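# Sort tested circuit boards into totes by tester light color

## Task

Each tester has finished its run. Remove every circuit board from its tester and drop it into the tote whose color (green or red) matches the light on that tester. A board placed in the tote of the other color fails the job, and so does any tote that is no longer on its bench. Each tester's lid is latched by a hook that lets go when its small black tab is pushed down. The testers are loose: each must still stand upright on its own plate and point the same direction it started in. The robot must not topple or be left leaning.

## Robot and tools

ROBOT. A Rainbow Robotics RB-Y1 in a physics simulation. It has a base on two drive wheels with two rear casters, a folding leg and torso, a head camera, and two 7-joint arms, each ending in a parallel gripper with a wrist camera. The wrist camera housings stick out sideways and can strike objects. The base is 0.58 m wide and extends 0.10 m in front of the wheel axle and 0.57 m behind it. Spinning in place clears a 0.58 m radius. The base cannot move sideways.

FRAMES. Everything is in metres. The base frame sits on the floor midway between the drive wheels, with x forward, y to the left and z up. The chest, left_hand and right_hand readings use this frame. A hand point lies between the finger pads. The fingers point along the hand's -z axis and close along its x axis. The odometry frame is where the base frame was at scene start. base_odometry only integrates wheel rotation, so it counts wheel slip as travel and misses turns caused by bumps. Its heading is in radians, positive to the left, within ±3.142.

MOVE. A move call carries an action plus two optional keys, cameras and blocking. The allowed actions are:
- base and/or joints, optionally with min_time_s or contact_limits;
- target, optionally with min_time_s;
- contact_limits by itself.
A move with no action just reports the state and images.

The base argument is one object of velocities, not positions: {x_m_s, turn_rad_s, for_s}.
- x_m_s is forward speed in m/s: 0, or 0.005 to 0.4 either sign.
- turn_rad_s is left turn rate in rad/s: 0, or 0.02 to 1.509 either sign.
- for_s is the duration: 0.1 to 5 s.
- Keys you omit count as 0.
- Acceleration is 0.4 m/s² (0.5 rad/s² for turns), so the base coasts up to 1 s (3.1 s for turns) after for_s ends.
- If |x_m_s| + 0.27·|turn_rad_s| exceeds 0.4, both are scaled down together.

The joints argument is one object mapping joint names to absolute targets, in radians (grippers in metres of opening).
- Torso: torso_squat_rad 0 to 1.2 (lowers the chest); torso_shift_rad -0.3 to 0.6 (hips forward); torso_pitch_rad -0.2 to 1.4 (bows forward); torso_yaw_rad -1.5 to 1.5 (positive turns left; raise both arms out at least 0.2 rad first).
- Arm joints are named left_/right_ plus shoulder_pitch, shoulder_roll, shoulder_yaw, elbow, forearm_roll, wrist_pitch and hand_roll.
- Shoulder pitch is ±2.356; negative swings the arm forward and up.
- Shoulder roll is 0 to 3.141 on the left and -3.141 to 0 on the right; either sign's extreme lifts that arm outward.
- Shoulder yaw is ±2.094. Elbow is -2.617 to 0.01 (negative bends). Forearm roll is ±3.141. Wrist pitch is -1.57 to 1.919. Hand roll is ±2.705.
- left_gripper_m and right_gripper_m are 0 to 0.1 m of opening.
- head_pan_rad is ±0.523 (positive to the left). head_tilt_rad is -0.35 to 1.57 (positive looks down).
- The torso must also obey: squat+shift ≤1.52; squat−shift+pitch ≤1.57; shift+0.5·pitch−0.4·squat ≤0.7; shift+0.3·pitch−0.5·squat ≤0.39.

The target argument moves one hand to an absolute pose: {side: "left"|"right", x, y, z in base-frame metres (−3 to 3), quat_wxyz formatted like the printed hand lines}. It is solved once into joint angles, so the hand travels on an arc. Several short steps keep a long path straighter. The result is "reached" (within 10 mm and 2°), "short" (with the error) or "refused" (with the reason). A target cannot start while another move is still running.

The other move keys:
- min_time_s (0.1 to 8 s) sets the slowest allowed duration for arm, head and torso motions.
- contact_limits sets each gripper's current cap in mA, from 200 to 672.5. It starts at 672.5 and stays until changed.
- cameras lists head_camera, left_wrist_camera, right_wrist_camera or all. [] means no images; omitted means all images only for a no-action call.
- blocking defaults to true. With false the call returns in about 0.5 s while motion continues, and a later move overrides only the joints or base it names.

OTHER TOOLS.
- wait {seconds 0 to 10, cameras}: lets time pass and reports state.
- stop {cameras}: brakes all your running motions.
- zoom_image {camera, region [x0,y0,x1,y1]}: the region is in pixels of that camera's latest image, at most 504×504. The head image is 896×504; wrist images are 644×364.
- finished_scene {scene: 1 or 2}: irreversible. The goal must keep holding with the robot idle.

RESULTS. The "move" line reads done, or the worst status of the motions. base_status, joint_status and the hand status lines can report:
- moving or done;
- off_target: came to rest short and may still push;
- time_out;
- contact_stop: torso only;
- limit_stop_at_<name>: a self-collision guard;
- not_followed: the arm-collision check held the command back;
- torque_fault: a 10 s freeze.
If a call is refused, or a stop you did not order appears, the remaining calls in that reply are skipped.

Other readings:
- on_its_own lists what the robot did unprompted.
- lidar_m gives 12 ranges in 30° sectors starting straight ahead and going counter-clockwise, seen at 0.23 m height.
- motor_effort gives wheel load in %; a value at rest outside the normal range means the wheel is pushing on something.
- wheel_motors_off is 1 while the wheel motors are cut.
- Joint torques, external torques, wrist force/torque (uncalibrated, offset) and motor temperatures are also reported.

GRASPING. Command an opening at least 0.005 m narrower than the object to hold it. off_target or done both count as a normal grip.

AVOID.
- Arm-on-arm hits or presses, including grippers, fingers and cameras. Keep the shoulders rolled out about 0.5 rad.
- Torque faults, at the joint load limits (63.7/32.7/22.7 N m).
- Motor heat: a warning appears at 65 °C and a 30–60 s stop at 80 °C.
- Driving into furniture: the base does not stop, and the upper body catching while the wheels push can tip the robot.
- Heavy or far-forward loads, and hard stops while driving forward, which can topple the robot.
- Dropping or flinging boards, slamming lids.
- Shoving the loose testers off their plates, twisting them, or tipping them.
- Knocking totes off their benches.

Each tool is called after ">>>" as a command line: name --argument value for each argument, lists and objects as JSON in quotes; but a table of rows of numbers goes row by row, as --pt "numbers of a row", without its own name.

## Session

>>> move

Scene clock: 0.00 s.
Joint torques (N m): no reading
External joint torques (N m): no reading
Motor temperatures (°C): left_arm=[29 31 29 32 38 34 40] | right_arm=[34 33 28 32 45 35 36]
Wrist force (N): no reading
Wrist torque (N m): no reading
Wrist force, peak (N): no reading
base_odometry: x=+0.000 y=+0.000 heading=+0.000
lidar_m: 2.86 2.43 2.85 2.63 2.49 2.55 1.99 1.88 2.25 2.25 2.12 2.16
base_status: not commanded
joint_positions: torso_squat_rad=+0.350 torso_shift_rad=+0.000 torso_pitch_rad=+0.000 torso_yaw_rad=+0.000 left_shoulder_pitch_rad=-0.001 left_shoulder_roll_rad=+0.031 left_shoulder_yaw_rad=-0.041 left_elbow_rad=-0.170 left_forearm_roll_rad=+0.033 left_wrist_pitch_rad=+0.032 left_hand_roll_rad=+0.039 left_gripper_m=+0.100 right_shoulder_pitch_rad=+0.036 right_shoulder_roll_rad=-0.008 right_shoulder_yaw_rad=-0.002 right_elbow_rad=-0.181 right_forearm_roll_rad=-0.038 right_wrist_pitch_rad=-0.031 right_hand_roll_rad=+0.012 right_gripper_m=+0.099 head_pan_rad=+0.000 head_tilt_rad=+0.400
joint_status: not commanded
wheel_motors_off: 0
motor_effort: left_wheel=+3 right_wheel=-2
chest: x=-0.2280 y=-0.0008 z=+1.2475 quat_wxyz=(+1.000, +0.000, +0.000, +0.000) (m; base frame)
left_hand: x=-0.1518 y=+0.2404 z=+0.5662 quat_wxyz=(+0.997, +0.012, -0.070, +0.014) (m; base frame)
right_hand: x=-0.1586 y=-0.2280 z=+0.5658 quat_wxyz=(+0.996, -0.004, -0.089, -0.020) (m; base frame)
pictures: head_camera, left_wrist_camera, right_wrist_camera
camera_calibration:
left_wrist_camera: T_world_to_cam=[[0.99097, 0.0427142, 0.127101, 0.0669298], [-0.0219148, -0.883563, 0.4678, -0.0215531], [0.132283, -0.466361, -0.874648, 0.696428], [0, 0, 0, 1]] pos_world=[-0.158923, 0.302884, 0.610705]
right_wrist_camera: T_world_to_cam=[[-0.979226, 0.0586362, -0.194108, -0.0296815], [-0.0323574, 0.899823, 0.435053, -0.0128651], [0.200173, 0.432296, -0.879233, 0.699462], [0, 0, 0, 1]] pos_world=[-0.169495, -0.289058, 0.614825]

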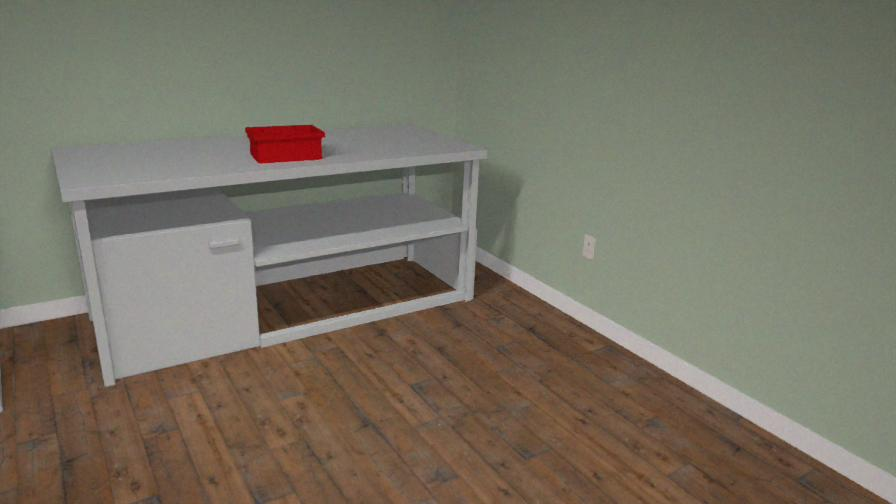

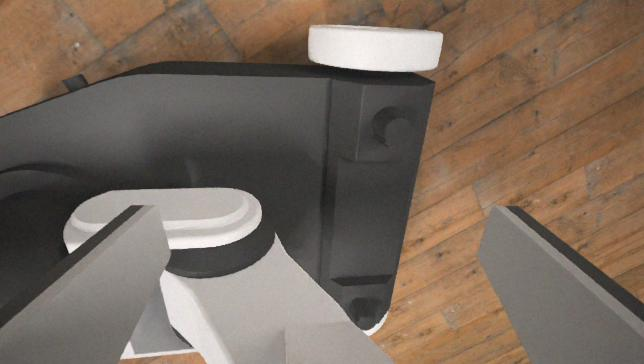

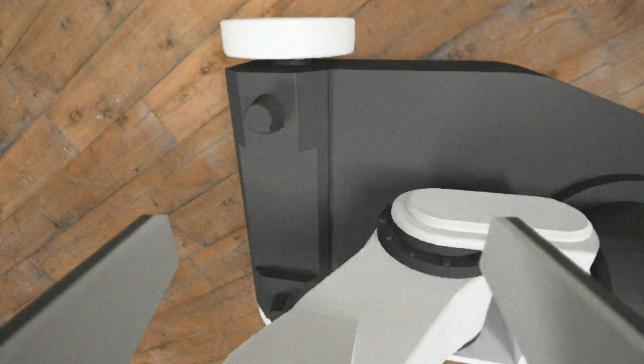

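>>> move --base '{"turn_rad_s":0.5,"for_s":2.1}' --cameras '["head_camera"]'

>>> move --base '{"turn_rad_s":0.5,"for_s":2.1}' --cameras '["head_camera"]'

>>> move --base '{"turn_rad_s":0.5,"for_s":2.1}' --cameras '["head_camera"]'

>>> move --base '{"turn_rad_s":0.5,"for_s":2.1}' --cameras '["head_camera"]'

Scene clock: 13.60 s.
Joint torques (N m): left_arm=[-2.07 0.87 -0.03 -0.51 0.23 -0.32 0.06] | right_arm=[-1.49 -0.04 -0.64 -0.2 -0.21 -0.5 0.01]
External joint torques (N m): left_arm=[-0.06 -0.12 -0.11 0.07 0.23 0.06 0.07] | right_arm=[-0.23 0.7 -0.61 0.18 -0.25 -0.07 0]
Wrist force (N): left_arm=[-2.5 -0.1 -9.8] | right_arm=[0.9 10.6 -12.9]
Wrist torque (N m): left_arm=[-0.02 -0.44 -0.21] | right_arm=[-0.04 0.76 0.49]
Wrist force, peak (N): left_arm=[-2.6 -0.5 -10.1] | right_arm=[1.0 11.0 -13.0]
move: done
base_odometry: x=+0.000 y=+0.000 heading=+1.050
lidar_m: 2.85 2.63 2.49 2.54 1.95 1.84 2.23 2.27 2.15 2.20 2.86 2.43
base_status: done (sent for 2.1 of 2.1 s)
joint_positions: torso_squat_rad=+0.350 torso_shift_rad=+0.000 torso_pitch_rad=+0.000 torso_yaw_rad=+0.000 left_shoulder_pitch_rad=-0.001 left_shoulder_roll_rad=+0.031 left_shoulder_yaw_rad=-0.041 left_elbow_rad=-0.170 left_forearm_roll_rad=+0.033 left_wrist_pitch_rad=+0.032 left_hand_roll_rad=+0.039 left_gripper_m=+0.100 right_shoulder_pitch_rad=+0.036 right_shoulder_roll_rad=-0.008 right_shoulder_yaw_rad=-0.002 right_elbow_rad=-0.181 right_forearm_roll_rad=-0.038 right_wrist_pitch_rad=-0.031 right_hand_roll_rad=+0.012 right_gripper_m=+0.099 head_pan_rad=+0.000 head_tilt_rad=+0.400
joint_status: not commanded
wheel_motors_off: 0
motor_effort: left_wheel=+1(31) right_wheel=+3(27)
chest: x=-0.2280 y=-0.0008 z=+1.2475 quat_wxyz=(+1.000, +0.000, +0.000, +0.000) (m; base frame)
left_hand: x=-0.1518 y=+0.2403 z=+0.5662 quat_wxyz=(+0.997, +0.012, -0.070, +0.014) (m; base frame)
right_hand: x=-0.1586 y=-0.2280 z=+0.5658 quat_wxyz=(+0.996, -0.004, -0.089, -0.020) (m; base frame)
pictures: head_camera

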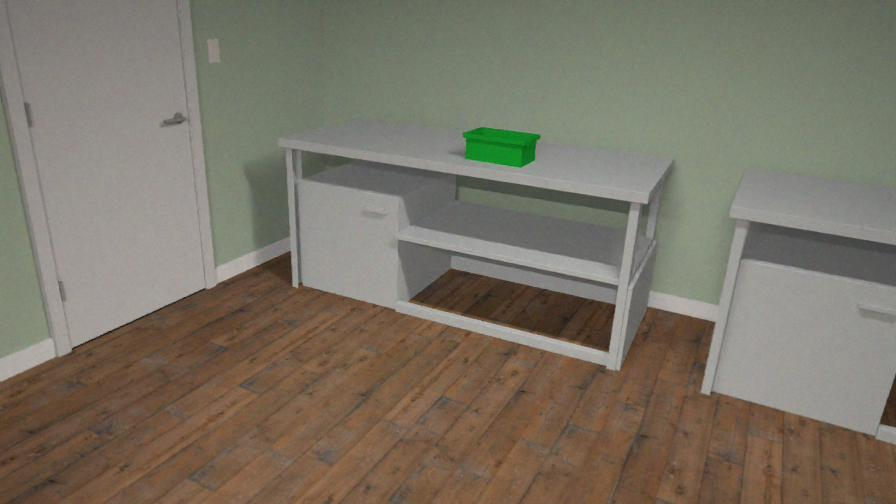

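Scene clock: 17.03 s.
Joint torques (N m): left_arm=[-2.15 1.09 0.08 -0.5 0.27 -0.39 0.08] | right_arm=[-1.51 -0.08 -0.41 -0.32 -0.13 -0.58 0]
External joint torques (N m): left_arm=[-0.13 0.11 0.01 0.09 0.26 -0.01 0.09] | right_arm=[-0.25 0.67 -0.37 0.06 -0.17 -0.15 -0.01]
Wrist force (N): left_arm=[-2.5 -0.3 -9.7] | right_arm=[1.0 10.8 -12.7]
Wrist torque (N m): left_arm=[-0.02 -0.43 -0.20] | right_arm=[-0.06 0.76 0.51]
Wrist force, peak (N): left_arm=[-2.8 -0.3 -9.9] | right_arm=[1.1 11.1 -12.9]
move: done
base_odometry: x=+0.000 y=+0.000 heading=+2.099
lidar_m: 2.48 2.55 1.95 1.84 2.23 2.24 2.12 2.20 2.87 2.46 2.85 2.63
base_status: done (sent for 2.1 of 2.1 s)
joint_positions: torso_squat_rad=+0.350 torso_shift_rad=+0.000 torso_pitch_rad=+0.000 torso_yaw_rad=+0.000 left_shoulder_pitch_rad=-0.001 left_shoulder_roll_rad=+0.031 left_shoulder_yaw_rad=-0.041 left_elbow_rad=-0.170 left_forearm_roll_rad=+0.033 left_wrist_pitch_rad=+0.032 left_hand_roll_rad=+0.039 left_gripper_m=+0.100 right_shoulder_pitch_rad=+0.036 right_shoulder_roll_rad=-0.008 right_shoulder_yaw_rad=-0.002 right_elbow_rad=-0.181 right_forearm_roll_rad=-0.038 right_wrist_pitch_rad=-0.031 right_hand_roll_rad=+0.012 right_gripper_m=+0.099 head_pan_rad=+0.000 head_tilt_rad=+0.400
joint_status: not commanded
wheel_motors_off: 0
motor_effort: left_wheel=+1(15) right_wheel=+4(24)
chest: x=-0.2280 y=-0.0008 z=+1.2475 quat_wxyz=(+1.000, +0.000, +0.000, +0.000) (m; base frame)
left_hand: x=-0.1518 y=+0.2403 z=+0.5662 quat_wxyz=(+0.997, +0.012, -0.070, +0.014) (m; base frame)
right_hand: x=-0.1586 y=-0.2280 z=+0.5658 quat_wxyz=(+0.996, -0.004, -0.089, -0.020) (m; base frame)
pictures: head_camera

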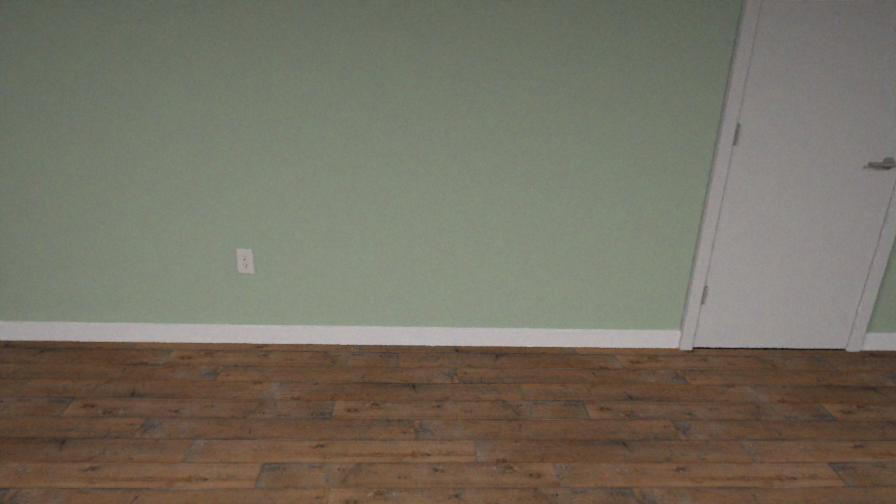

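Scene clock: 20.47 s.
Joint torques (N m): left_arm=[-2.08 1.02 0.1 -0.46 0.22 -0.3 0.13] | right_arm=[-1.67 0 -0.52 -0.21 -0.21 -0.49 -0.05]
External joint torques (N m): left_arm=[-0.07 0.04 0.03 0.13 0.22 0.07 0.14] | right_arm=[-0.41 0.75 -0.49 0.17 -0.25 -0.07 -0.06]
Wrist force (N): left_arm=[-2.4 -0.3 -9.7] | right_arm=[1.2 10.7 -12.9]
Wrist torque (N m): left_arm=[-0.01 -0.43 -0.22] | right_arm=[-0.08 0.78 0.50]
Wrist force, peak (N): left_arm=[-2.6 -0.2 -10.0] | right_arm=[0.8 10.8 -13.3]
move: done
base_odometry: x=+0.000 y=+0.000 heading=-3.134
lidar_m: 1.96 1.84 2.23 2.24 2.12 2.17 2.85 2.46 2.87 2.64 2.49 2.55
base_status: done (sent for 2.1 of 2.1 s)
joint_positions: torso_squat_rad=+0.350 torso_shift_rad=+0.000 torso_pitch_rad=+0.000 torso_yaw_rad=+0.000 left_shoulder_pitch_rad=-0.001 left_shoulder_roll_rad=+0.031 left_shoulder_yaw_rad=-0.041 left_elbow_rad=-0.170 left_forearm_roll_rad=+0.033 left_wrist_pitch_rad=+0.032 left_hand_roll_rad=+0.039 left_gripper_m=+0.100 right_shoulder_pitch_rad=+0.036 right_shoulder_roll_rad=-0.008 right_shoulder_yaw_rad=-0.002 right_elbow_rad=-0.181 right_forearm_roll_rad=-0.038 right_wrist_pitch_rad=-0.031 right_hand_roll_rad=+0.012 right_gripper_m=+0.099 head_pan_rad=+0.000 head_tilt_rad=+0.400
joint_status: not commanded
wheel_motors_off: 0
motor_effort: left_wheel=+0(15) right_wheel=+5(24)
chest: x=-0.2280 y=-0.0008 z=+1.2475 quat_wxyz=(+1.000, +0.000, +0.000, +0.000) (m; base frame)
left_hand: x=-0.1518 y=+0.2403 z=+0.5662 quat_wxyz=(+0.997, +0.012, -0.070, +0.014) (m; base frame)
right_hand: x=-0.1586 y=-0.2280 z=+0.5658 quat_wxyz=(+0.996, -0.004, -0.089, -0.020) (m; base frame)
pictures: head_camera

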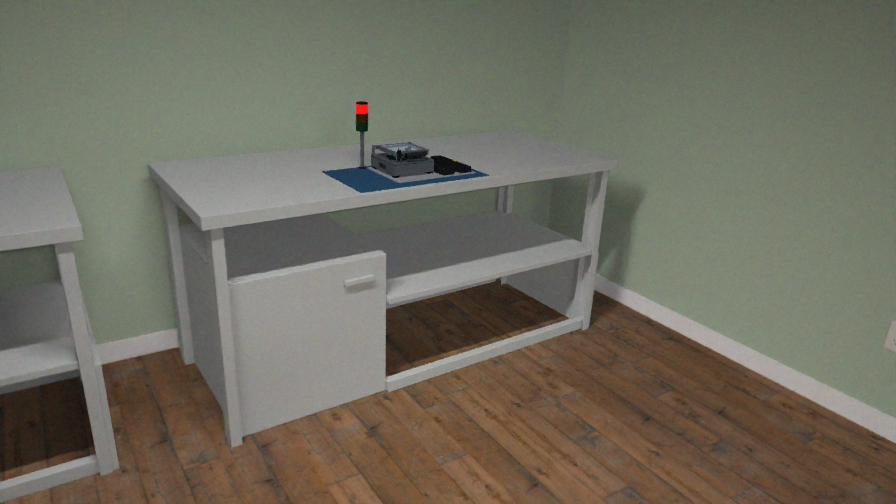

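Scene clock: 23.93 s.
Joint torques (N m): left_arm=[-2.13 0.91 0.09 -0.49 0.18 -0.33 0.17] | right_arm=[-1.4 0.1 -0.48 -0.15 -0.18 -0.48 0.01]
External joint torques (N m): left_arm=[-0.11 -0.08 0.02 0.09 0.18 0.05 0.18] | right_arm=[-0.14 0.85 -0.45 0.23 -0.22 -0.05 0]
Wrist force (N): left_arm=[-2.5 -0.1 -9.7] | right_arm=[1.0 11.0 -12.7]
Wrist torque (N m): left_arm=[-0.02 -0.44 -0.21] | right_arm=[-0.09 0.77 0.51]
Wrist force, peak (N): left_arm=[-2.8 -0.3 -10.0] | right_arm=[1.1 10.9 -13.1]
move: done
base_odometry: x=+0.000 y=+0.000 heading=-2.084
lidar_m: 2.24 2.24 2.11 2.16 2.83 2.43 2.85 2.67 2.52 2.57 1.96 1.85
base_status: done (sent for 2.1 of 2.1 s)
joint_positions: torso_squat_rad=+0.350 torso_shift_rad=+0.000 torso_pitch_rad=+0.000 torso_yaw_rad=+0.000 left_shoulder_pitch_rad=-0.001 left_shoulder_roll_rad=+0.031 left_shoulder_yaw_rad=-0.041 left_elbow_rad=-0.170 left_forearm_roll_rad=+0.033 left_wrist_pitch_rad=+0.032 left_hand_roll_rad=+0.039 left_gripper_m=+0.100 right_shoulder_pitch_rad=+0.036 right_shoulder_roll_rad=-0.008 right_shoulder_yaw_rad=-0.002 right_elbow_rad=-0.181 right_forearm_roll_rad=-0.038 right_wrist_pitch_rad=-0.031 right_hand_roll_rad=+0.012 right_gripper_m=+0.099 head_pan_rad=+0.000 head_tilt_rad=+0.400
joint_status: not commanded
wheel_motors_off: 0
motor_effort: left_wheel=+0(15) right_wheel=+4(24)
chest: x=-0.2280 y=-0.0008 z=+1.2475 quat_wxyz=(+1.000, +0.000, +0.000, +0.000) (m; base frame)
left_hand: x=-0.1518 y=+0.2403 z=+0.5662 quat_wxyz=(+0.997, +0.012, -0.070, +0.014) (m; base frame)
right_hand: x=-0.1586 y=-0.2280 z=+0.5658 quat_wxyz=(+0.996, -0.004, -0.089, -0.020) (m; base frame)
pictures: head_camera

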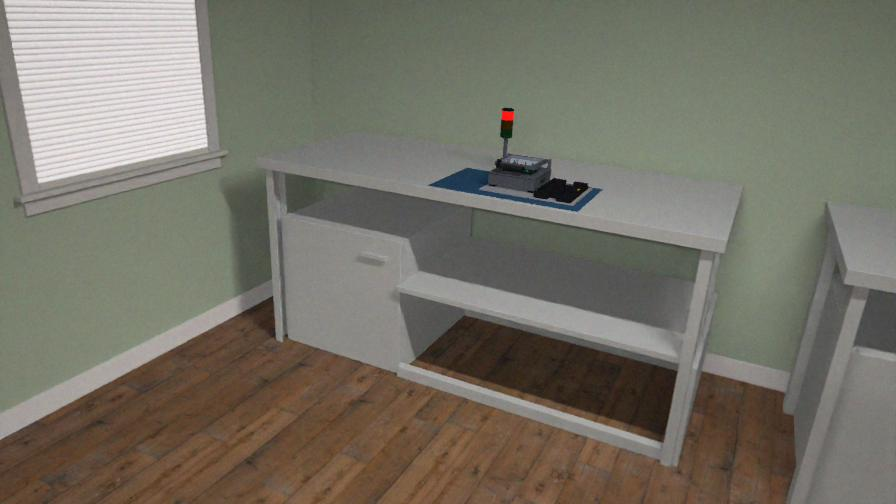

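>>> move --base '{"x_m_s":0.4,"for_s":3.25}'

>>> move --base '{"turn_rad_s":-0.4,"for_s":1.09}' --joints '{"head_tilt_rad":0.4}' --cameras '["head_camera"]'

Scene clock: 43.13 s.
Joint torques (N m): left_arm=[-1.73 0.96 0.07 -0.44 0.09 -0.3 0.13] | right_arm=[-1.23 -0.03 -0.12 -0.19 -0.2 -0.51 0.01]
External joint torques (N m): left_arm=[0.28 -0.02 0 0.14 0.09 0.07 0.13] | right_arm=[0.02 0.73 -0.09 0.2 -0.24 -0.08 0]
Wrist force (N): left_arm=[-2.7 -0.4 -9.5] | right_arm=[1.0 10.9 -12.5]
Wrist torque (N m): left_arm=[0.01 -0.46 -0.20] | right_arm=[-0.08 0.75 0.51]
Wrist force, peak (N): left_arm=[-2.7 -0.4 -10.1] | right_arm=[1.3 11.2 -12.9]
move: done
base_odometry: x=-0.642 y=-1.138 heading=-2.084
lidar_m: 0.93 0.98 1.53 1.57 2.06 3.63 3.71 3.28 3.10 1.15 0.87 1.39
base_status: done (sent for 3.27 of 3.27 s)
joint_positions: torso_squat_rad=+0.350 torso_shift_rad=+0.000 torso_pitch_rad=+0.000 torso_yaw_rad=+0.000 left_shoulder_pitch_rad=-0.001 left_shoulder_roll_rad=+0.031 left_shoulder_yaw_rad=-0.041 left_elbow_rad=-0.170 left_forearm_roll_rad=+0.033 left_wrist_pitch_rad=+0.032 left_hand_roll_rad=+0.039 left_gripper_m=+0.100 right_shoulder_pitch_rad=+0.036 right_shoulder_roll_rad=-0.008 right_shoulder_yaw_rad=-0.002 right_elbow_rad=-0.181 right_forearm_roll_rad=-0.038 right_wrist_pitch_rad=-0.031 right_hand_roll_rad=+0.012 right_gripper_m=+0.099 head_pan_rad=+0.000 head_tilt_rad=+0.400
joint_status: not commanded
wheel_motors_off: 0
motor_effort: left_wheel=+1(30) right_wheel=-3(30)
chest: x=-0.2280 y=-0.0008 z=+1.2475 quat_wxyz=(+1.000, +0.000, +0.000, +0.000) (m; base frame)
left_hand: x=-0.1518 y=+0.2403 z=+0.5662 quat_wxyz=(+0.997, +0.012, -0.070, +0.014) (m; base frame)
right_hand: x=-0.1586 y=-0.2280 z=+0.5658 quat_wxyz=(+0.996, -0.004, -0.089, -0.020) (m; base frame)
camera_calibration:
head_camera: T_world_to_cam=[[0.00555195, -0.998764, 0.0493967, -0.0729326], [-0.35278, -0.0481777, -0.934465, 1.33895], [0.93569, -0.0122381, -0.352611, 0.642122], [0, 0, 0, 1]] pos_world=[-0.128068, -0.00047668, 1.48122]
left_wrist_camera: T_world_to_cam=[[0.990968, 0.0426239, 0.127142, 0.0668319], [-0.022025, -0.883526, 0.467864, -0.0216198], [0.132276, -0.466439, -0.874607, 0.696412], [0, 0, 0, 1]] pos_world=[-0.158823, 0.302883, 0.610705]
right_wrist_camera: T_world_to_cam=[[-0.979226, 0.0586362, -0.194108, -0.0295836], [-0.0323574, 0.899823, 0.435053, -0.0128618], [0.200173, 0.432296, -0.879233, 0.699442], [0, 0, 0, 1]] pos_world=[-0.169395, -0.289058, 0.614825]

Scene clock: 45.40 s.
Joint torques (N m): left_arm=[-1.58 0.94 -0.02 -0.45 0.28 -0.29 0.09] | right_arm=[-1.15 -0.13 -0.43 -0.21 -0.17 -0.49 0.07]
External joint torques (N m): left_arm=[0.43 -0.04 -0.09 0.14 0.28 0.09 0.09] | right_arm=[0.11 0.63 -0.39 0.17 -0.21 -0.07 0.06]
Wrist force (N): left_arm=[-2.6 -0.4 -9.6] | right_arm=[1.2 10.8 -12.8]
Wrist torque (N m): left_arm=[0.02 -0.44 -0.22] | right_arm=[-0.05 0.77 0.52]
Wrist force, peak (N): left_arm=[-2.6 -0.4 -9.9] | right_arm=[0.9 11.0 -12.9]
move: done
base_odometry: x=-0.642 y=-1.138 heading=-2.524
lidar_m: 1.39 0.92 1.07 1.52 1.60 2.24 3.63 4.19 3.20 2.74 1.12 0.88
base_status: done (sent for 1.1 of 1.1 s)
joint_positions: torso_squat_rad=+0.350 torso_shift_rad=+0.000 torso_pitch_rad=+0.000 torso_yaw_rad=+0.000 left_shoulder_pitch_rad=-0.001 left_shoulder_roll_rad=+0.031 left_shoulder_yaw_rad=-0.041 left_elbow_rad=-0.170 left_forearm_roll_rad=+0.033 left_wrist_pitch_rad=+0.032 left_hand_roll_rad=+0.039 left_gripper_m=+0.100 right_shoulder_pitch_rad=+0.036 right_shoulder_roll_rad=-0.008 right_shoulder_yaw_rad=-0.002 right_elbow_rad=-0.181 right_forearm_roll_rad=-0.038 right_wrist_pitch_rad=-0.031 right_hand_roll_rad=+0.012 right_gripper_m=+0.099 head_pan_rad=+0.000 head_tilt_rad=+0.400
joint_status: all done
wheel_motors_off: 0
motor_effort: left_wheel=+4(25) right_wheel=+0(25)
chest: x=-0.2280 y=-0.0007 z=+1.2475 quat_wxyz=(+1.000, +0.000, +0.000, +0.000) (m; base frame)
left_hand: x=-0.1518 y=+0.2404 z=+0.5662 quat_wxyz=(+0.997, +0.012, -0.070, +0.014) (m; base frame)
right_hand: x=-0.1586 y=-0.2280 z=+0.5658 quat_wxyz=(+0.996, -0.004, -0.089, -0.020) (m; base frame)
pictures: head_camera
camera_calibration:
head_camera: T_world_to_cam=[[0.00558788, -0.998759, 0.0494898, -0.0730655], [-0.352779, -0.0482775, -0.934461, 1.33894], [0.93569, -0.0122373, -0.352611, 0.642121], [0, 0, 0, 1]] pos_world=[-0.128068, -0.000476315, 1.48122]

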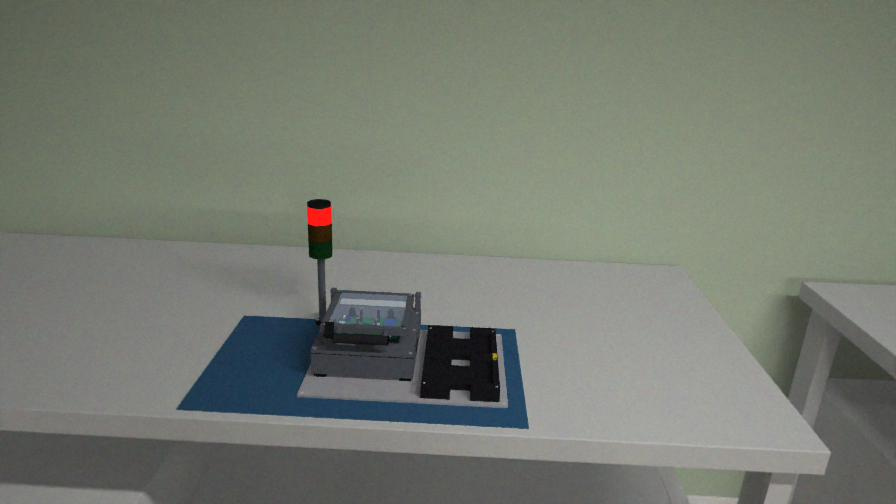

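>>> move --base '{"turn_rad_s":-0.2,"for_s":0.55}' --joints '{"torso_pitch_rad":0.224,"left_shoulder_roll_rad":0.6,"right_shoulder_roll_rad":-0.6,"left_gripper_m":0,"right_gripper_m":0}'

>>> move --joints '{"right_shoulder_pitch_rad":-1.566,"right_shoulder_roll_rad":-1.994,"right_shoulder_yaw_rad":1.542,"right_elbow_rad":-2.101,"right_forearm_roll_rad":-1.796,"right_wrist_pitch_rad":1.236,"right_hand_roll_rad":-1.092,"left_shoulder_pitch_rad":-1.326,"left_shoulder_roll_rad":1.206,"left_shoulder_yaw_rad":-0.771,"left_elbow_rad":-1.695,"left_forearm_roll_rad":1.564,"left_wrist_pitch_rad":1.793,"left_hand_roll_rad":0.819}' --min_time_s 3

>>> move --base '{"x_m_s":0.25,"for_s":2.38}'

>>> move --base '{"turn_rad_s":0.2,"for_s":0.47}' --joints '{"head_pan_rad":0.2,"head_tilt_rad":0.7}' --cameras '["head_camera","left_wrist_camera","right_wrist_camera"]'

>>> zoom_image --camera "head_camera" --region '[180, 80, 560, 400]'

Scene clock: 61.53 s.
Joint torques (N m): left_arm=[3.77 13.75 1.32 2.11 0.23 0.11 0.13] | right_arm=[5.25 -14.42 -1.45 2.01 -0.29 0.06 0]
External joint torques (N m): left_arm=[-0.45 -2.15 0.1 -0.03 0.21 -0.03 0.12] | right_arm=[-0.19 2.96 0.05 -0.21 -0.2 -0.01 0.01]
Wrist force (N): left_arm=[-1.6 -3.8 -8.9] | right_arm=[2.7 14.3 -12.1]
Wrist torque (N m): left_arm=[0.21 -0.42 -0.21] | right_arm=[-0.31 0.90 0.51]
Wrist force, peak (N): left_arm=[-2.6 -2.9 -10.0] | right_arm=[2.8 14.5 -12.3]
move: done
base_odometry: x=-0.641 y=-1.138 heading=-2.637
lidar_m: 1.38 0.93 0.96 1.53 1.56 2.02 3.63 3.75 3.31 3.10 1.13 0.87
base_status: done (sent for 0.57 of 0.57 s)
joint_positions: torso_squat_rad=+0.350 torso_shift_rad=+0.000 torso_pitch_rad=+0.224 torso_yaw_rad=+0.000 left_shoulder_pitch_rad=-0.001 left_shoulder_roll_rad=+0.600 left_shoulder_yaw_rad=-0.041 left_elbow_rad=-0.170 left_forearm_roll_rad=+0.033 left_wrist_pitch_rad=+0.032 left_hand_roll_rad=+0.039 left_gripper_m=+0.000 right_shoulder_pitch_rad=+0.036 right_shoulder_roll_rad=-0.601 right_shoulder_yaw_rad=-0.002 right_elbow_rad=-0.181 right_forearm_roll_rad=-0.038 right_wrist_pitch_rad=-0.031 right_hand_roll_rad=+0.012 right_gripper_m=+0.000 head_pan_rad=+0.000 head_tilt_rad=+0.400
joint_status: all done
wheel_motors_off: 0
motor_effort: left_wheel=+4(25) right_wheel=+0(13)
chest: x=-0.1592 y=-0.0007 z=+1.2398 quat_wxyz=(+0.994, +0.000, +0.112, +0.000) (m; base frame)
left_hand: x=-0.2073 y=+0.6475 z=+0.6867 quat_wxyz=(+0.956, +0.289, +0.036, -0.038) (m; base frame)
right_hand: x=-0.2141 y=-0.6505 z=+0.6892 quat_wxyz=(+0.956, -0.290, +0.020, +0.050) (m; base frame)
camera_calibration:
head_camera: T_world_to_cam=[[0.0165821, -0.998755, 0.0470405, -0.0682043], [-0.551545, -0.0483785, -0.832741, 1.19818], [0.833981, -0.0121363, -0.55166, 0.805644], [0, 0, 0, 1]] pos_world=[-0.00991245, -0.00037578, 1.44542]
left_wrist_camera: T_world_to_cam=[[0.995146, -0.0319948, -0.0930669, 0.289483], [-0.0390668, -0.996404, -0.075187, 0.722916], [-0.0903266, 0.0784578, -0.992817, 0.681294], [0, 0, 0, 1]] pos_world=[-0.198297, 0.676125, 0.757695]
right_wrist_camera: T_world_to_cam=[[-0.99626, -0.0761214, 0.0408945, -0.288624], [-0.0807153, 0.988756, -0.125881, 0.74593], [-0.0308524, -0.128711, -0.991202, 0.664526], [0, 0, 0, 1]] pos_world=[-0.206834, -0.673982, 0.764381]

Scene clock: 64.87 s.
Joint torques (N m): left_arm=[-17.06 10 8.93 -0.69 0.11 -0.03 0.26] | right_arm=[-8.92 -6.39 -8.48 2.03 0.09 -0.22 0]
External joint torques (N m): left_arm=[0.69 0.24 -1.22 -0.35 0.09 0.03 0.26] | right_arm=[-0.57 0.56 1.07 -0.41 -0.14 -0.21 0]
Wrist force (N): left_arm=[-1.6 -0.1 -9.6] | right_arm=[2.1 11.0 -13.2]
Wrist torque (N m): left_arm=[-0.07 -0.39 -0.17] | right_arm=[-0.10 0.83 0.53]
Wrist force, peak (N): left_arm=[-4.0 -2.5 -9.5] | right_arm=[0.9 15.0 -12.0]
move: done
base_odometry: x=-0.641 y=-1.138 heading=-2.637
lidar_m: 1.38 0.93 0.96 1.53 1.56 2.02 3.63 3.74 3.31 3.10 1.12 0.88
base_status: not commanded
joint_positions: torso_squat_rad=+0.350 torso_shift_rad=+0.000 torso_pitch_rad=+0.224 torso_yaw_rad=+0.000 left_shoulder_pitch_rad=-1.326 left_shoulder_roll_rad=+1.206 left_shoulder_yaw_rad=-0.771 left_elbow_rad=-1.695 left_forearm_roll_rad=+1.564 left_wrist_pitch_rad=+1.793 left_hand_roll_rad=+0.819 left_gripper_m=+0.000 right_shoulder_pitch_rad=-1.566 right_shoulder_roll_rad=-1.994 right_shoulder_yaw_rad=+1.542 right_elbow_rad=-2.101 right_forearm_roll_rad=-1.796 right_wrist_pitch_rad=+1.236 right_hand_roll_rad=-1.092 right_gripper_m=+0.000 head_pan_rad=+0.000 head_tilt_rad=+0.400
joint_status: all done
wheel_motors_off: 0
motor_effort: left_wheel=+8(8) right_wheel=+3(4)
chest: x=-0.1593 y=-0.0007 z=+1.2398 quat_wxyz=(+0.994, +0.000, +0.112, +0.000) (m; base frame)
left_hand: x=+0.2523 y=+0.2497 z=+1.1406 quat_wxyz=(+1.000, +0.001, +0.001, +0.000) (m; base frame)
right_hand: x=+0.1225 y=-0.3997 z=+1.1008 quat_wxyz=(+0.951, +0.000, -0.001, -0.310) (m; base frame)
camera_calibration:
head_camera: T_world_to_cam=[[0.0165154, -0.99876, 0.0469608, -0.0680885], [-0.551362, -0.0482779, -0.832868, 1.19831], [0.834102, -0.0121372, -0.551476, 0.805463], [0, 0, 0, 1]] pos_world=[-0.0100128, -0.000376148, 1.44542]
left_wrist_camera: T_world_to_cam=[[0.999798, 0.0147572, -0.0136738, -0.241727], [0.0195514, -0.872922, 0.487468, -0.308731], [-0.00474254, -0.487636, -0.873034, 1.18776], [0, 0, 0, 1]] pos_world=[0.253347, 0.313262, 1.18414]
right_wrist_camera: T_world_to_cam=[[-0.795988, 0.605013, -0.0190441, 0.362748], [0.535134, 0.718059, 0.444998, -0.235198], [0.282904, 0.344022, -0.895329, 1.16011], [0, 0, 0, 1]] pos_world=[0.0864047, -0.449685, 1.15025]

Scene clock: 68.33 s.
Joint torques (N m): left_arm=[-17.08 9.6 9.34 -0.48 0.21 0 0.14] | right_arm=[-8.57 -6.37 -8.28 2.01 0.07 -0.23 -0.02]
External joint torques (N m): left_arm=[0.67 -0.17 -0.8 -0.15 0.19 0.06 0.14] | right_arm=[-0.22 0.58 1.27 -0.43 -0.16 -0.23 -0.02]
Wrist force (N): left_arm=[-1.7 -0.2 -9.6] | right_arm=[2.1 11.1 -12.7]
Wrist torque (N m): left_arm=[-0.03 -0.40 -0.18] | right_arm=[-0.09 0.81 0.52]
Wrist force, peak (N): left_arm=[-2.1 0.0 -9.9] | right_arm=[2.2 11.4 -13.2]
move: done
base_odometry: x=-1.159 y=-1.424 heading=-2.637
lidar_m: 0.80 0.81 0.64 0.62 1.61 2.09 4.22 4.32 3.25 0.89 0.48 0.65
base_status: done (sent for 2.37 of 2.37 s)
joint_positions: torso_squat_rad=+0.350 torso_shift_rad=+0.000 torso_pitch_rad=+0.224 torso_yaw_rad=+0.000 left_shoulder_pitch_rad=-1.326 left_shoulder_roll_rad=+1.206 left_shoulder_yaw_rad=-0.771 left_elbow_rad=-1.695 left_forearm_roll_rad=+1.564 left_wrist_pitch_rad=+1.793 left_hand_roll_rad=+0.819 left_gripper_m=+0.000 right_shoulder_pitch_rad=-1.566 right_shoulder_roll_rad=-1.994 right_shoulder_yaw_rad=+1.542 right_elbow_rad=-2.101 right_forearm_roll_rad=-1.796 right_wrist_pitch_rad=+1.236 right_hand_roll_rad=-1.092 right_gripper_m=+0.000 head_pan_rad=+0.000 head_tilt_rad=+0.400
joint_status: not commanded
wheel_motors_off: 0
motor_effort: left_wheel=-3(29) right_wheel=+0(28)
chest: x=-0.1593 y=-0.0007 z=+1.2398 quat_wxyz=(+0.994, +0.000, +0.112, +0.000) (m; base frame)
left_hand: x=+0.2524 y=+0.2497 z=+1.1405 quat_wxyz=(+1.000, +0.001, +0.001, +0.000) (m; base frame)
right_hand: x=+0.1225 y=-0.3997 z=+1.1007 quat_wxyz=(+0.951, +0.000, -0.001, -0.310) (m; base frame)
camera_calibration:
head_camera: T_world_to_cam=[[0.0165236, -0.99876, 0.0469611, -0.0680888], [-0.551478, -0.048281, -0.832791, 1.1982], [0.834026, -0.0121373, -0.551592, 0.805629], [0, 0, 0, 1]] pos_world=[-0.0100125, -0.000376137, 1.44542]
left_wrist_camera: T_world_to_cam=[[0.999795, 0.0147989, -0.0138074, -0.24158], [0.0196523, -0.872988, 0.487346, -0.308592], [-0.00484148, -0.487518, -0.8731, 1.18782], [0, 0, 0, 1]] pos_world=[0.253346, 0.313263, 1.18414]
right_wrist_camera: T_world_to_cam=[[-0.795946, 0.605069, -0.0190091, 0.362729], [0.535196, 0.718012, 0.444999, -0.235226], [0.282904, 0.344022, -0.895329, 1.16011], [0, 0, 0, 1]] pos_world=[0.0864046, -0.449685, 1.15025]

Scene clock: 69.50 s.
Joint torques (N m): left_arm=[-16.74 9.52 9.28 -0.36 0.18 0.02 0.18] | right_arm=[-8.6 -6.51 -8.3 2.18 0.15 -0.2 0.02]
External joint torques (N m): left_arm=[1 -0.24 -0.86 -0.02 0.15 0.08 0.17] | right_arm=[-0.25 0.44 1.25 -0.25 -0.08 -0.19 0.02]
Wrist force (N): left_arm=[-1.8 -0.2 -9.5] | right_arm=[2.3 11.1 -12.5]
Wrist torque (N m): left_arm=[-0.04 -0.39 -0.18] | right_arm=[-0.08 0.85 0.54]
Wrist force, peak (N): left_arm=[-1.9 -0.2 -9.9] | right_arm=[2.3 11.1 -13.2]
move: done
base_odometry: x=-1.159 y=-1.425 heading=-2.544
lidar_m: 0.79 0.83 0.63 0.62 1.65 2.27 4.22 4.29 3.16 0.51 0.50 0.71
base_status: done (sent for 0.47 of 0.47 s)
joint_positions: torso_squat_rad=+0.350 torso_shift_rad=+0.000 torso_pitch_rad=+0.224 torso_yaw_rad=+0.000 left_shoulder_pitch_rad=-1.326 left_shoulder_roll_rad=+1.206 left_shoulder_yaw_rad=-0.771 left_elbow_rad=-1.695 left_forearm_roll_rad=+1.564 left_wrist_pitch_rad=+1.793 left_hand_roll_rad=+0.819 left_gripper_m=+0.000 right_shoulder_pitch_rad=-1.566 right_shoulder_roll_rad=-1.994 right_shoulder_yaw_rad=+1.542 right_elbow_rad=-2.101 right_forearm_roll_rad=-1.796 right_wrist_pitch_rad=+1.236 right_hand_roll_rad=-1.092 right_gripper_m=+0.000 head_pan_rad=+0.200 head_tilt_rad=+0.700
joint_status: all done
wheel_motors_off: 0
motor_effort: left_wheel=-6(25) right_wheel=+1(25)
chest: x=-0.1593 y=-0.0007 z=+1.2398 quat_wxyz=(+0.994, +0.000, +0.112, +0.000) (m; base frame)
left_hand: x=+0.2523 y=+0.2497 z=+1.1406 quat_wxyz=(+1.000, +0.001, +0.001, +0.000) (m; base frame)
right_hand: x=+0.1225 y=-0.3997 z=+1.1007 quat_wxyz=(+0.951, +0.000, -0.001, -0.310) (m; base frame)
pictures: head_camera, left_wrist_camera, right_wrist_camera
camera_calibration:
head_camera: T_world_to_cam=[[0.223021, -0.974805, -0.00405675, 0.0241655], [-0.751514, -0.169282, -0.637628, 0.900368], [0.620877, 0.145253, -0.770333, 1.09865], [0, 0, 0, 1]] pos_world=[-0.0108789, 0.0163895, 1.42053]
left_wrist_camera: T_world_to_cam=[[0.999796, 0.0148468, -0.0137196, -0.2417], [0.0196513, -0.872987, 0.487348, -0.308594], [-0.00474149, -0.487518, -0.8731, 1.1878], [0, 0, 0, 1]] pos_world=[0.253347, 0.313263, 1.18414]
right_wrist_camera: T_world_to_cam=[[-0.795946, 0.605069, -0.0190091, 0.362729], [0.535196, 0.718012, 0.444999, -0.235226], [0.282904, 0.344022, -0.895329, 1.16011], [0, 0, 0, 1]] pos_world=[0.0864046, -0.449685, 1.15025]

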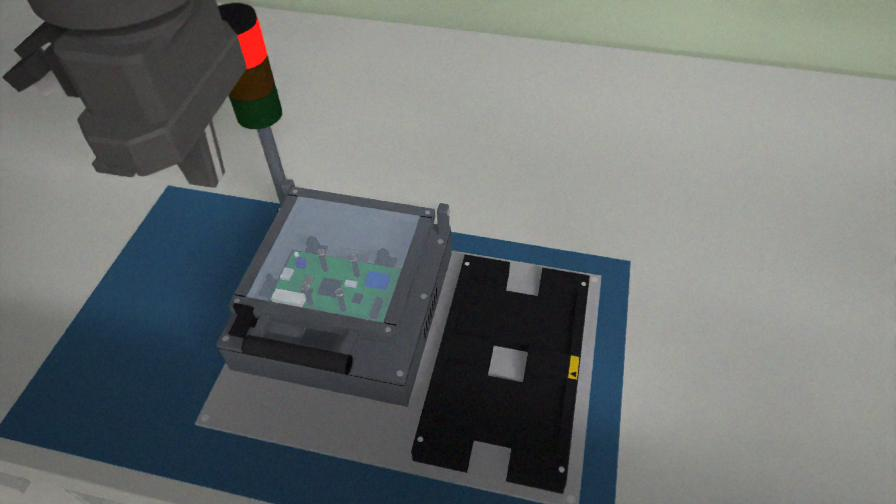

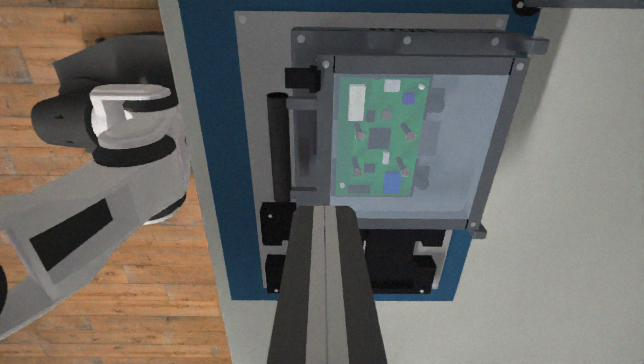

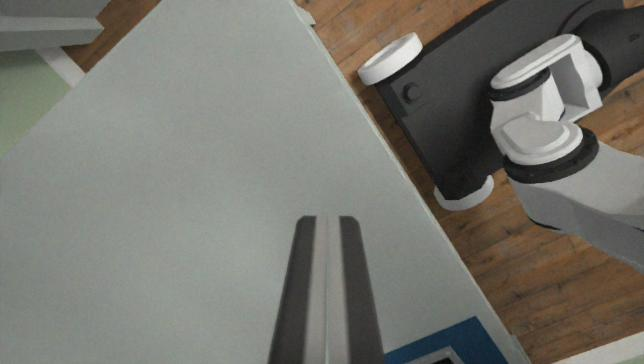

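Scaled by 1.326 from the camera's 896x504 image, which has a finer 1280x720 frame.

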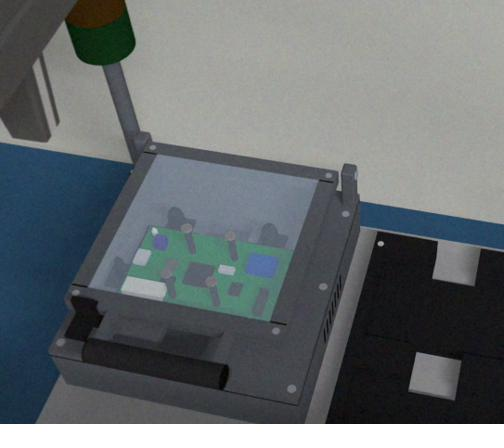

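>>> move --target '{"side":"left","x":0.228,"y":0.26,"z":1.02,"quat_wxyz":[1,0,0,0]}' --min_time_s 2 --cameras '["head_camera","left_wrist_camera"]'

>>> zoom_image --camera "left_wrist_camera" --region '[160, 60, 480, 300]'

>>> zoom_image --camera "head_camera" --region '[150, 220, 430, 420]'

Scene clock: 97.63 s.
Joint torques (N m): left_arm=[-14.22 11.45 8.97 -2.03 0.12 -0.41 0.54] | right_arm=[-8.67 -6.43 -8.49 2.18 0.16 -0.17 -0.07]
External joint torques (N m): left_arm=[1.9 0.59 -1.24 -0.49 0.09 -0.35 0.54] | right_arm=[-0.32 0.51 1.06 -0.25 -0.07 -0.16 -0.07]
Wrist force (N): left_arm=[-1.7 -0.3 -9.6] | right_arm=[2.2 10.8 -12.8]
Wrist torque (N m): left_arm=[0.02 -0.38 -0.19] | right_arm=[-0.08 0.83 0.52]
Wrist force, peak (N): left_arm=[-1.8 0.0 -10.0] | right_arm=[2.5 11.2 -13.1]
move: done
base_odometry: x=-1.159 y=-1.425 heading=-2.544
lidar_m: 0.80 0.83 0.62 0.62 1.65 2.27 4.22 4.30 3.16 0.51 0.50 0.70
base_status: not commanded
joint_positions: torso_squat_rad=+0.350 torso_shift_rad=+0.000 torso_pitch_rad=+0.224 torso_yaw_rad=+0.000 left_shoulder_pitch_rad=-1.054 left_shoulder_roll_rad=+1.210 left_shoulder_yaw_rad=-0.863 left_elbow_rad=-1.811 left_forearm_roll_rad=+1.386 left_wrist_pitch_rad=+1.522 left_hand_roll_rad=+0.835 left_gripper_m=+0.000 right_shoulder_pitch_rad=-1.566 right_shoulder_roll_rad=-1.994 right_shoulder_yaw_rad=+1.542 right_elbow_rad=-2.101 right_forearm_roll_rad=-1.796 right_wrist_pitch_rad=+1.236 right_hand_roll_rad=-1.092 right_gripper_m=+0.000 head_pan_rad=+0.200 head_tilt_rad=+0.700
joint_status: all done
wheel_motors_off: 0
motor_effort: left_wheel=-6(7) right_wheel=-2(2)
chest: x=-0.1593 y=-0.0007 z=+1.2398 quat_wxyz=(+0.994, +0.000, +0.112, +0.000) (m; base frame)
left_hand: x=+0.2278 y=+0.2599 z=+1.0204 quat_wxyz=(+1.000, +0.000, +0.000, +0.000) (m; base frame)
left_hand_status: reached (checked arc, planned for 2.0 s): 0 mm and 0.0 deg off.
right_hand: x=+0.1225 y=-0.3997 z=+1.1007 quat_wxyz=(+0.951, +0.000, -0.001, -0.310) (m; base frame)
pictures: head_camera, left_wrist_camera
camera_calibration:
head_camera: T_world_to_cam=[[0.223021, -0.974805, -0.00405675, 0.0241655], [-0.751514, -0.169282, -0.637628, 0.900368], [0.620877, 0.145253, -0.770333, 1.09865], [0, 0, 0, 1]] pos_world=[-0.0108789, 0.0163895, 1.42053]
left_wrist_camera: T_world_to_cam=[[0.999814, 0.0151195, -0.0119577, -0.220787], [0.0190341, -0.872413, 0.488399, -0.241659], [-0.00304774, -0.488536, -0.872538, 1.08701], [0, 0, 0, 1]] pos_world=[0.228659, 0.323555, 1.06384]

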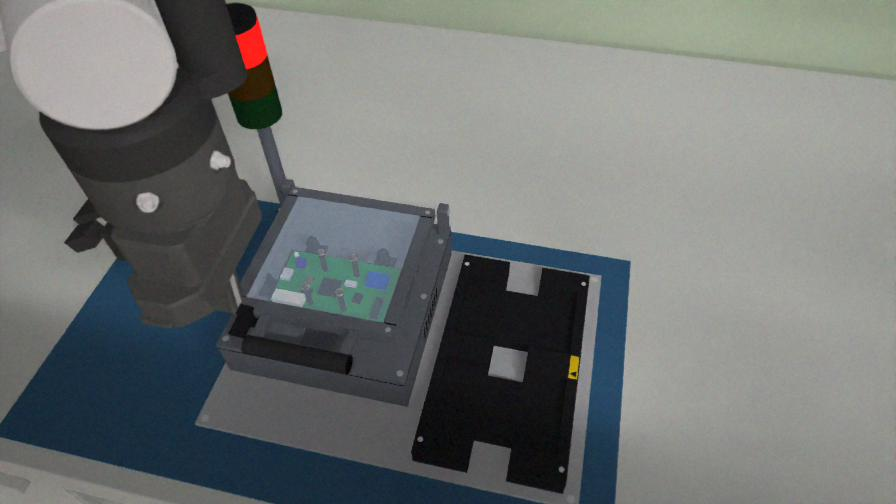

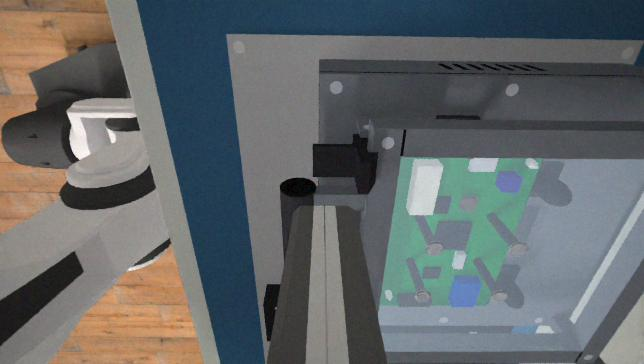

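Scaled by 1.575 from the camera's 644x364 image, which has a finer 920x520 frame.

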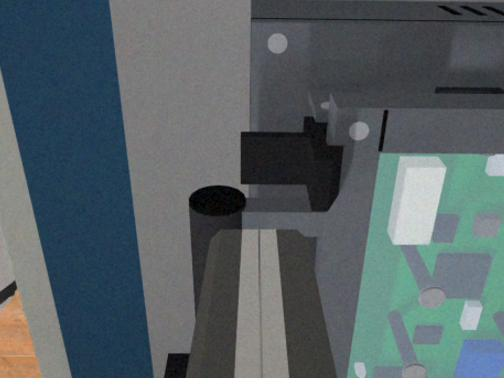

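Scaled by 1.800 from the camera's 896x504 image, which has a finer 1280x720 frame.

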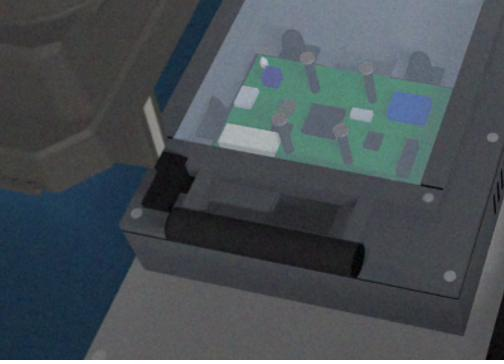

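>>> move --target '{"side":"left","x":0.226,"y":0.262,"z":0.985,"quat_wxyz":[1,0,0,0]}' --min_time_s 1.5

>>> move --target '{"side":"left","x":0.226,"y":0.262,"z":0.97,"quat_wxyz":[1,0,0,0]}' --min_time_s 1.5 --cameras '["head_camera","left_wrist_camera"]'

>>> zoom_image --camera "left_wrist_camera" --region '[160, 60, 480, 300]'

>>> zoom_image --camera "head_camera" --region '[150, 220, 430, 420]'

Scene clock: 113.73 s.
Joint torques (N m): left_arm=[-13.71 8.51 8.84 -0.74 0.02 -0.48 -0.31] | right_arm=[-8.69 -6.34 -8.54 2.07 0.08 -0.21 0]
External joint torques (N m): left_arm=[2.29 -2.47 -1.21 1.25 -0.01 -0.42 -0.31] | right_arm=[-0.34 0.61 1.01 -0.37 -0.15 -0.2 0]
Wrist force (N): left_arm=[-2.0 -0.1 -9.8] | right_arm=[2.0 11.0 -12.9]
Wrist torque (N m): left_arm=[-0.02 -0.40 -0.20] | right_arm=[-0.09 0.81 0.53]
Wrist force, peak (N): left_arm=[-1.8 -0.3 -10.2] | right_arm=[2.4 11.2 -13.2]
move: done
base_odometry: x=-1.159 y=-1.425 heading=-2.544
lidar_m: 0.79 0.83 0.63 0.62 1.65 2.27 4.22 4.30 3.16 0.51 0.50 0.71
base_status: not commanded
joint_positions: torso_squat_rad=+0.350 torso_shift_rad=+0.000 torso_pitch_rad=+0.224 torso_yaw_rad=+0.000 left_shoulder_pitch_rad=-1.001 left_shoulder_roll_rad=+1.176 left_shoulder_yaw_rad=-0.900 left_elbow_rad=-1.778 left_forearm_roll_rad=+1.322 left_wrist_pitch_rad=+1.453 left_hand_roll_rad=+0.821 left_gripper_m=+0.000 right_shoulder_pitch_rad=-1.566 right_shoulder_roll_rad=-1.994 right_shoulder_yaw_rad=+1.542 right_elbow_rad=-2.101 right_forearm_roll_rad=-1.796 right_wrist_pitch_rad=+1.236 right_hand_roll_rad=-1.092 right_gripper_m=+0.000 head_pan_rad=+0.200 head_tilt_rad=+0.700
joint_status: all done
wheel_motors_off: 0
motor_effort: left_wheel=-6(7) right_wheel=+0(2)
chest: x=-0.1593 y=-0.0007 z=+1.2398 quat_wxyz=(+0.994, +0.000, +0.112, +0.000) (m; base frame)
left_hand: x=+0.2261 y=+0.2621 z=+0.9853 quat_wxyz=(+1.000, +0.000, +0.000, +0.000) (m; base frame)
left_hand_status: reached (checked arc, planned for 1.5 s): 0 mm and 0.0 deg off.
right_hand: x=+0.1225 y=-0.3997 z=+1.1007 quat_wxyz=(+0.951, +0.000, -0.001, -0.310) (m; base frame)
camera_calibration:
head_camera: T_world_to_cam=[[0.223021, -0.974805, -0.00405675, 0.0241655], [-0.751514, -0.169282, -0.637628, 0.900368], [0.620877, 0.145253, -0.770333, 1.09865], [0, 0, 0, 1]] pos_world=[-0.0108789, 0.0163895, 1.42053]
left_wrist_camera: T_world_to_cam=[[0.999812, 0.015535, -0.0116142, -0.220029], [0.0192288, -0.872428, 0.488364, -0.222616], [-0.00254584, -0.488496, -0.872563, 1.05744], [0, 0, 0, 1]] pos_world=[0.22696, 0.325756, 1.02884]
right_wrist_camera: T_world_to_cam=[[-0.795946, 0.605069, -0.0190091, 0.362729], [0.535196, 0.718012, 0.444999, -0.235226], [0.282904, 0.344022, -0.895329, 1.16011], [0, 0, 0, 1]] pos_world=[0.0864046, -0.449685, 1.15025]

Scene clock: 115.57 s.
Joint torques (N m): left_arm=[-6.47 0.24 2.22 2.99 -2.19 -5.42 -0.06] | right_arm=[-8.38 -6.04 -8.44 2.13 0.14 -0.16 0.01]
External joint torques (N m): left_arm=[9.54 -10.76 -7.76 5.12 -2.21 -5.35 -0.06] | right_arm=[-0.02 0.87 1.12 -0.31 -0.09 -0.15 0.01]
Wrist force (N): left_arm=[-25.2 8.9 41.3] | right_arm=[2.3 10.9 -12.7]
Wrist torque (N m): left_arm=[-0.03 -0.24 -0.36] | right_arm=[-0.10 0.86 0.51]
Wrist force, peak (N): left_arm=[-25.7 9.2 41.7] | right_arm=[2.1 11.2 -13.2]
move: done
base_odometry: x=-1.159 y=-1.425 heading=-2.544
lidar_m: 0.79 0.83 0.63 0.63 1.65 2.27 4.22 4.30 3.16 0.51 0.49 0.70
base_status: not commanded
joint_positions: torso_squat_rad=+0.350 torso_shift_rad=-0.001 torso_pitch_rad=+0.222 torso_yaw_rad=+0.000 left_shoulder_pitch_rad=-0.984 left_shoulder_roll_rad=+1.160 left_shoulder_yaw_rad=-0.914 left_elbow_rad=-1.759 left_forearm_roll_rad=+1.296 left_wrist_pitch_rad=+1.427 left_hand_roll_rad=+0.815 left_gripper_m=+0.000 right_shoulder_pitch_rad=-1.566 right_shoulder_roll_rad=-1.994 right_shoulder_yaw_rad=+1.542 right_elbow_rad=-2.101 right_forearm_roll_rad=-1.796 right_wrist_pitch_rad=+1.236 right_hand_roll_rad=-1.092 right_gripper_m=+0.000 head_pan_rad=+0.200 head_tilt_rad=+0.700
joint_status: all done
wheel_motors_off: 0
motor_effort: left_wheel=-4(7) right_wheel=+0(2)
chest: x=-0.1603 y=-0.0009 z=+1.2398 quat_wxyz=(+0.994, +0.001, +0.111, +0.000) (m; base frame)
left_hand: x=+0.2258 y=+0.2627 z=+0.9731 quat_wxyz=(+1.000, +0.001, -0.002, +0.000) (m; base frame)
left_hand_status: reached (checked arc, planned for 1.5 s): 3 mm and 0.3 deg off.
right_hand: x=+0.1219 y=-0.3997 z=+1.1011 quat_wxyz=(+0.951, +0.001, -0.002, -0.310) (m; base frame)
pictures: head_camera, left_wrist_camera
camera_calibration:
head_camera: T_world_to_cam=[[0.223331, -0.974734, -0.00408698, 0.0243084], [-0.750414, -0.169256, -0.63893, 0.901413], [0.622095, 0.14576, -0.769254, 1.0982], [0, 0, 0, 1]] pos_world=[-0.0121816, 0.0161901, 1.42084]
left_wrist_camera: T_world_to_cam=[[0.999848, 0.0156926, -0.00756995, -0.223779], [0.0173922, -0.873125, 0.487186, -0.214365], [0.00103569, -0.487243, -0.873266, 1.04655], [0, 0, 0, 1]] pos_world=[0.226389, 0.326267, 1.01665]

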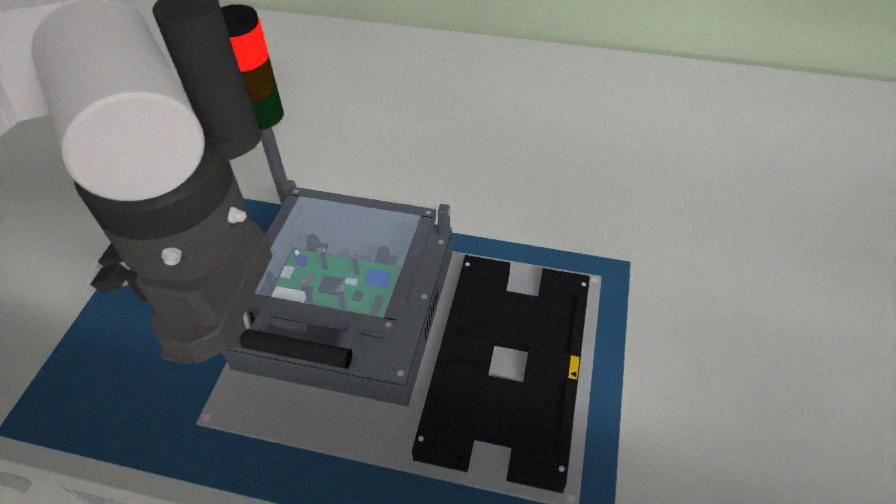

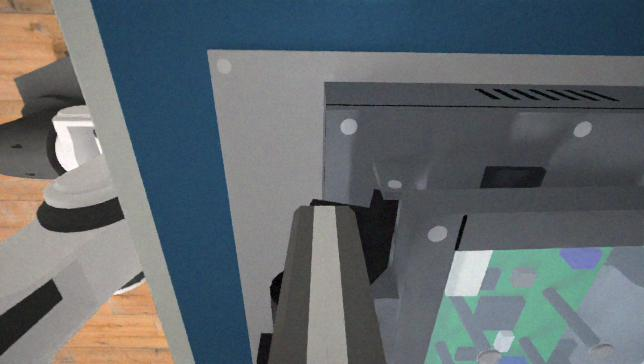

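Scaled by 1.575 from the camera's 644x364 image, which has a finer 920x520 frame.

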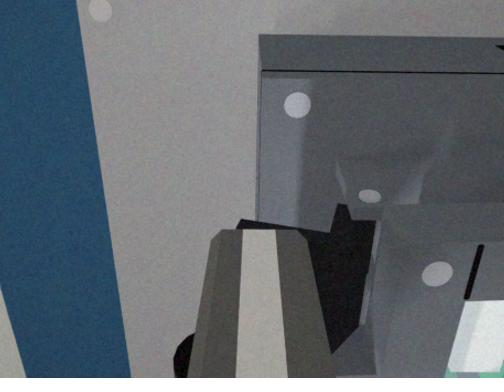

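Scaled by 1.800 from the camera's 896x504 image, which has a finer 1280x720 frame.

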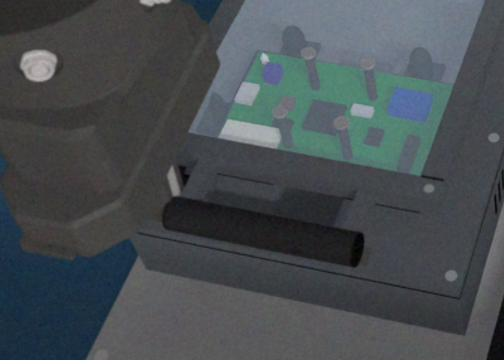

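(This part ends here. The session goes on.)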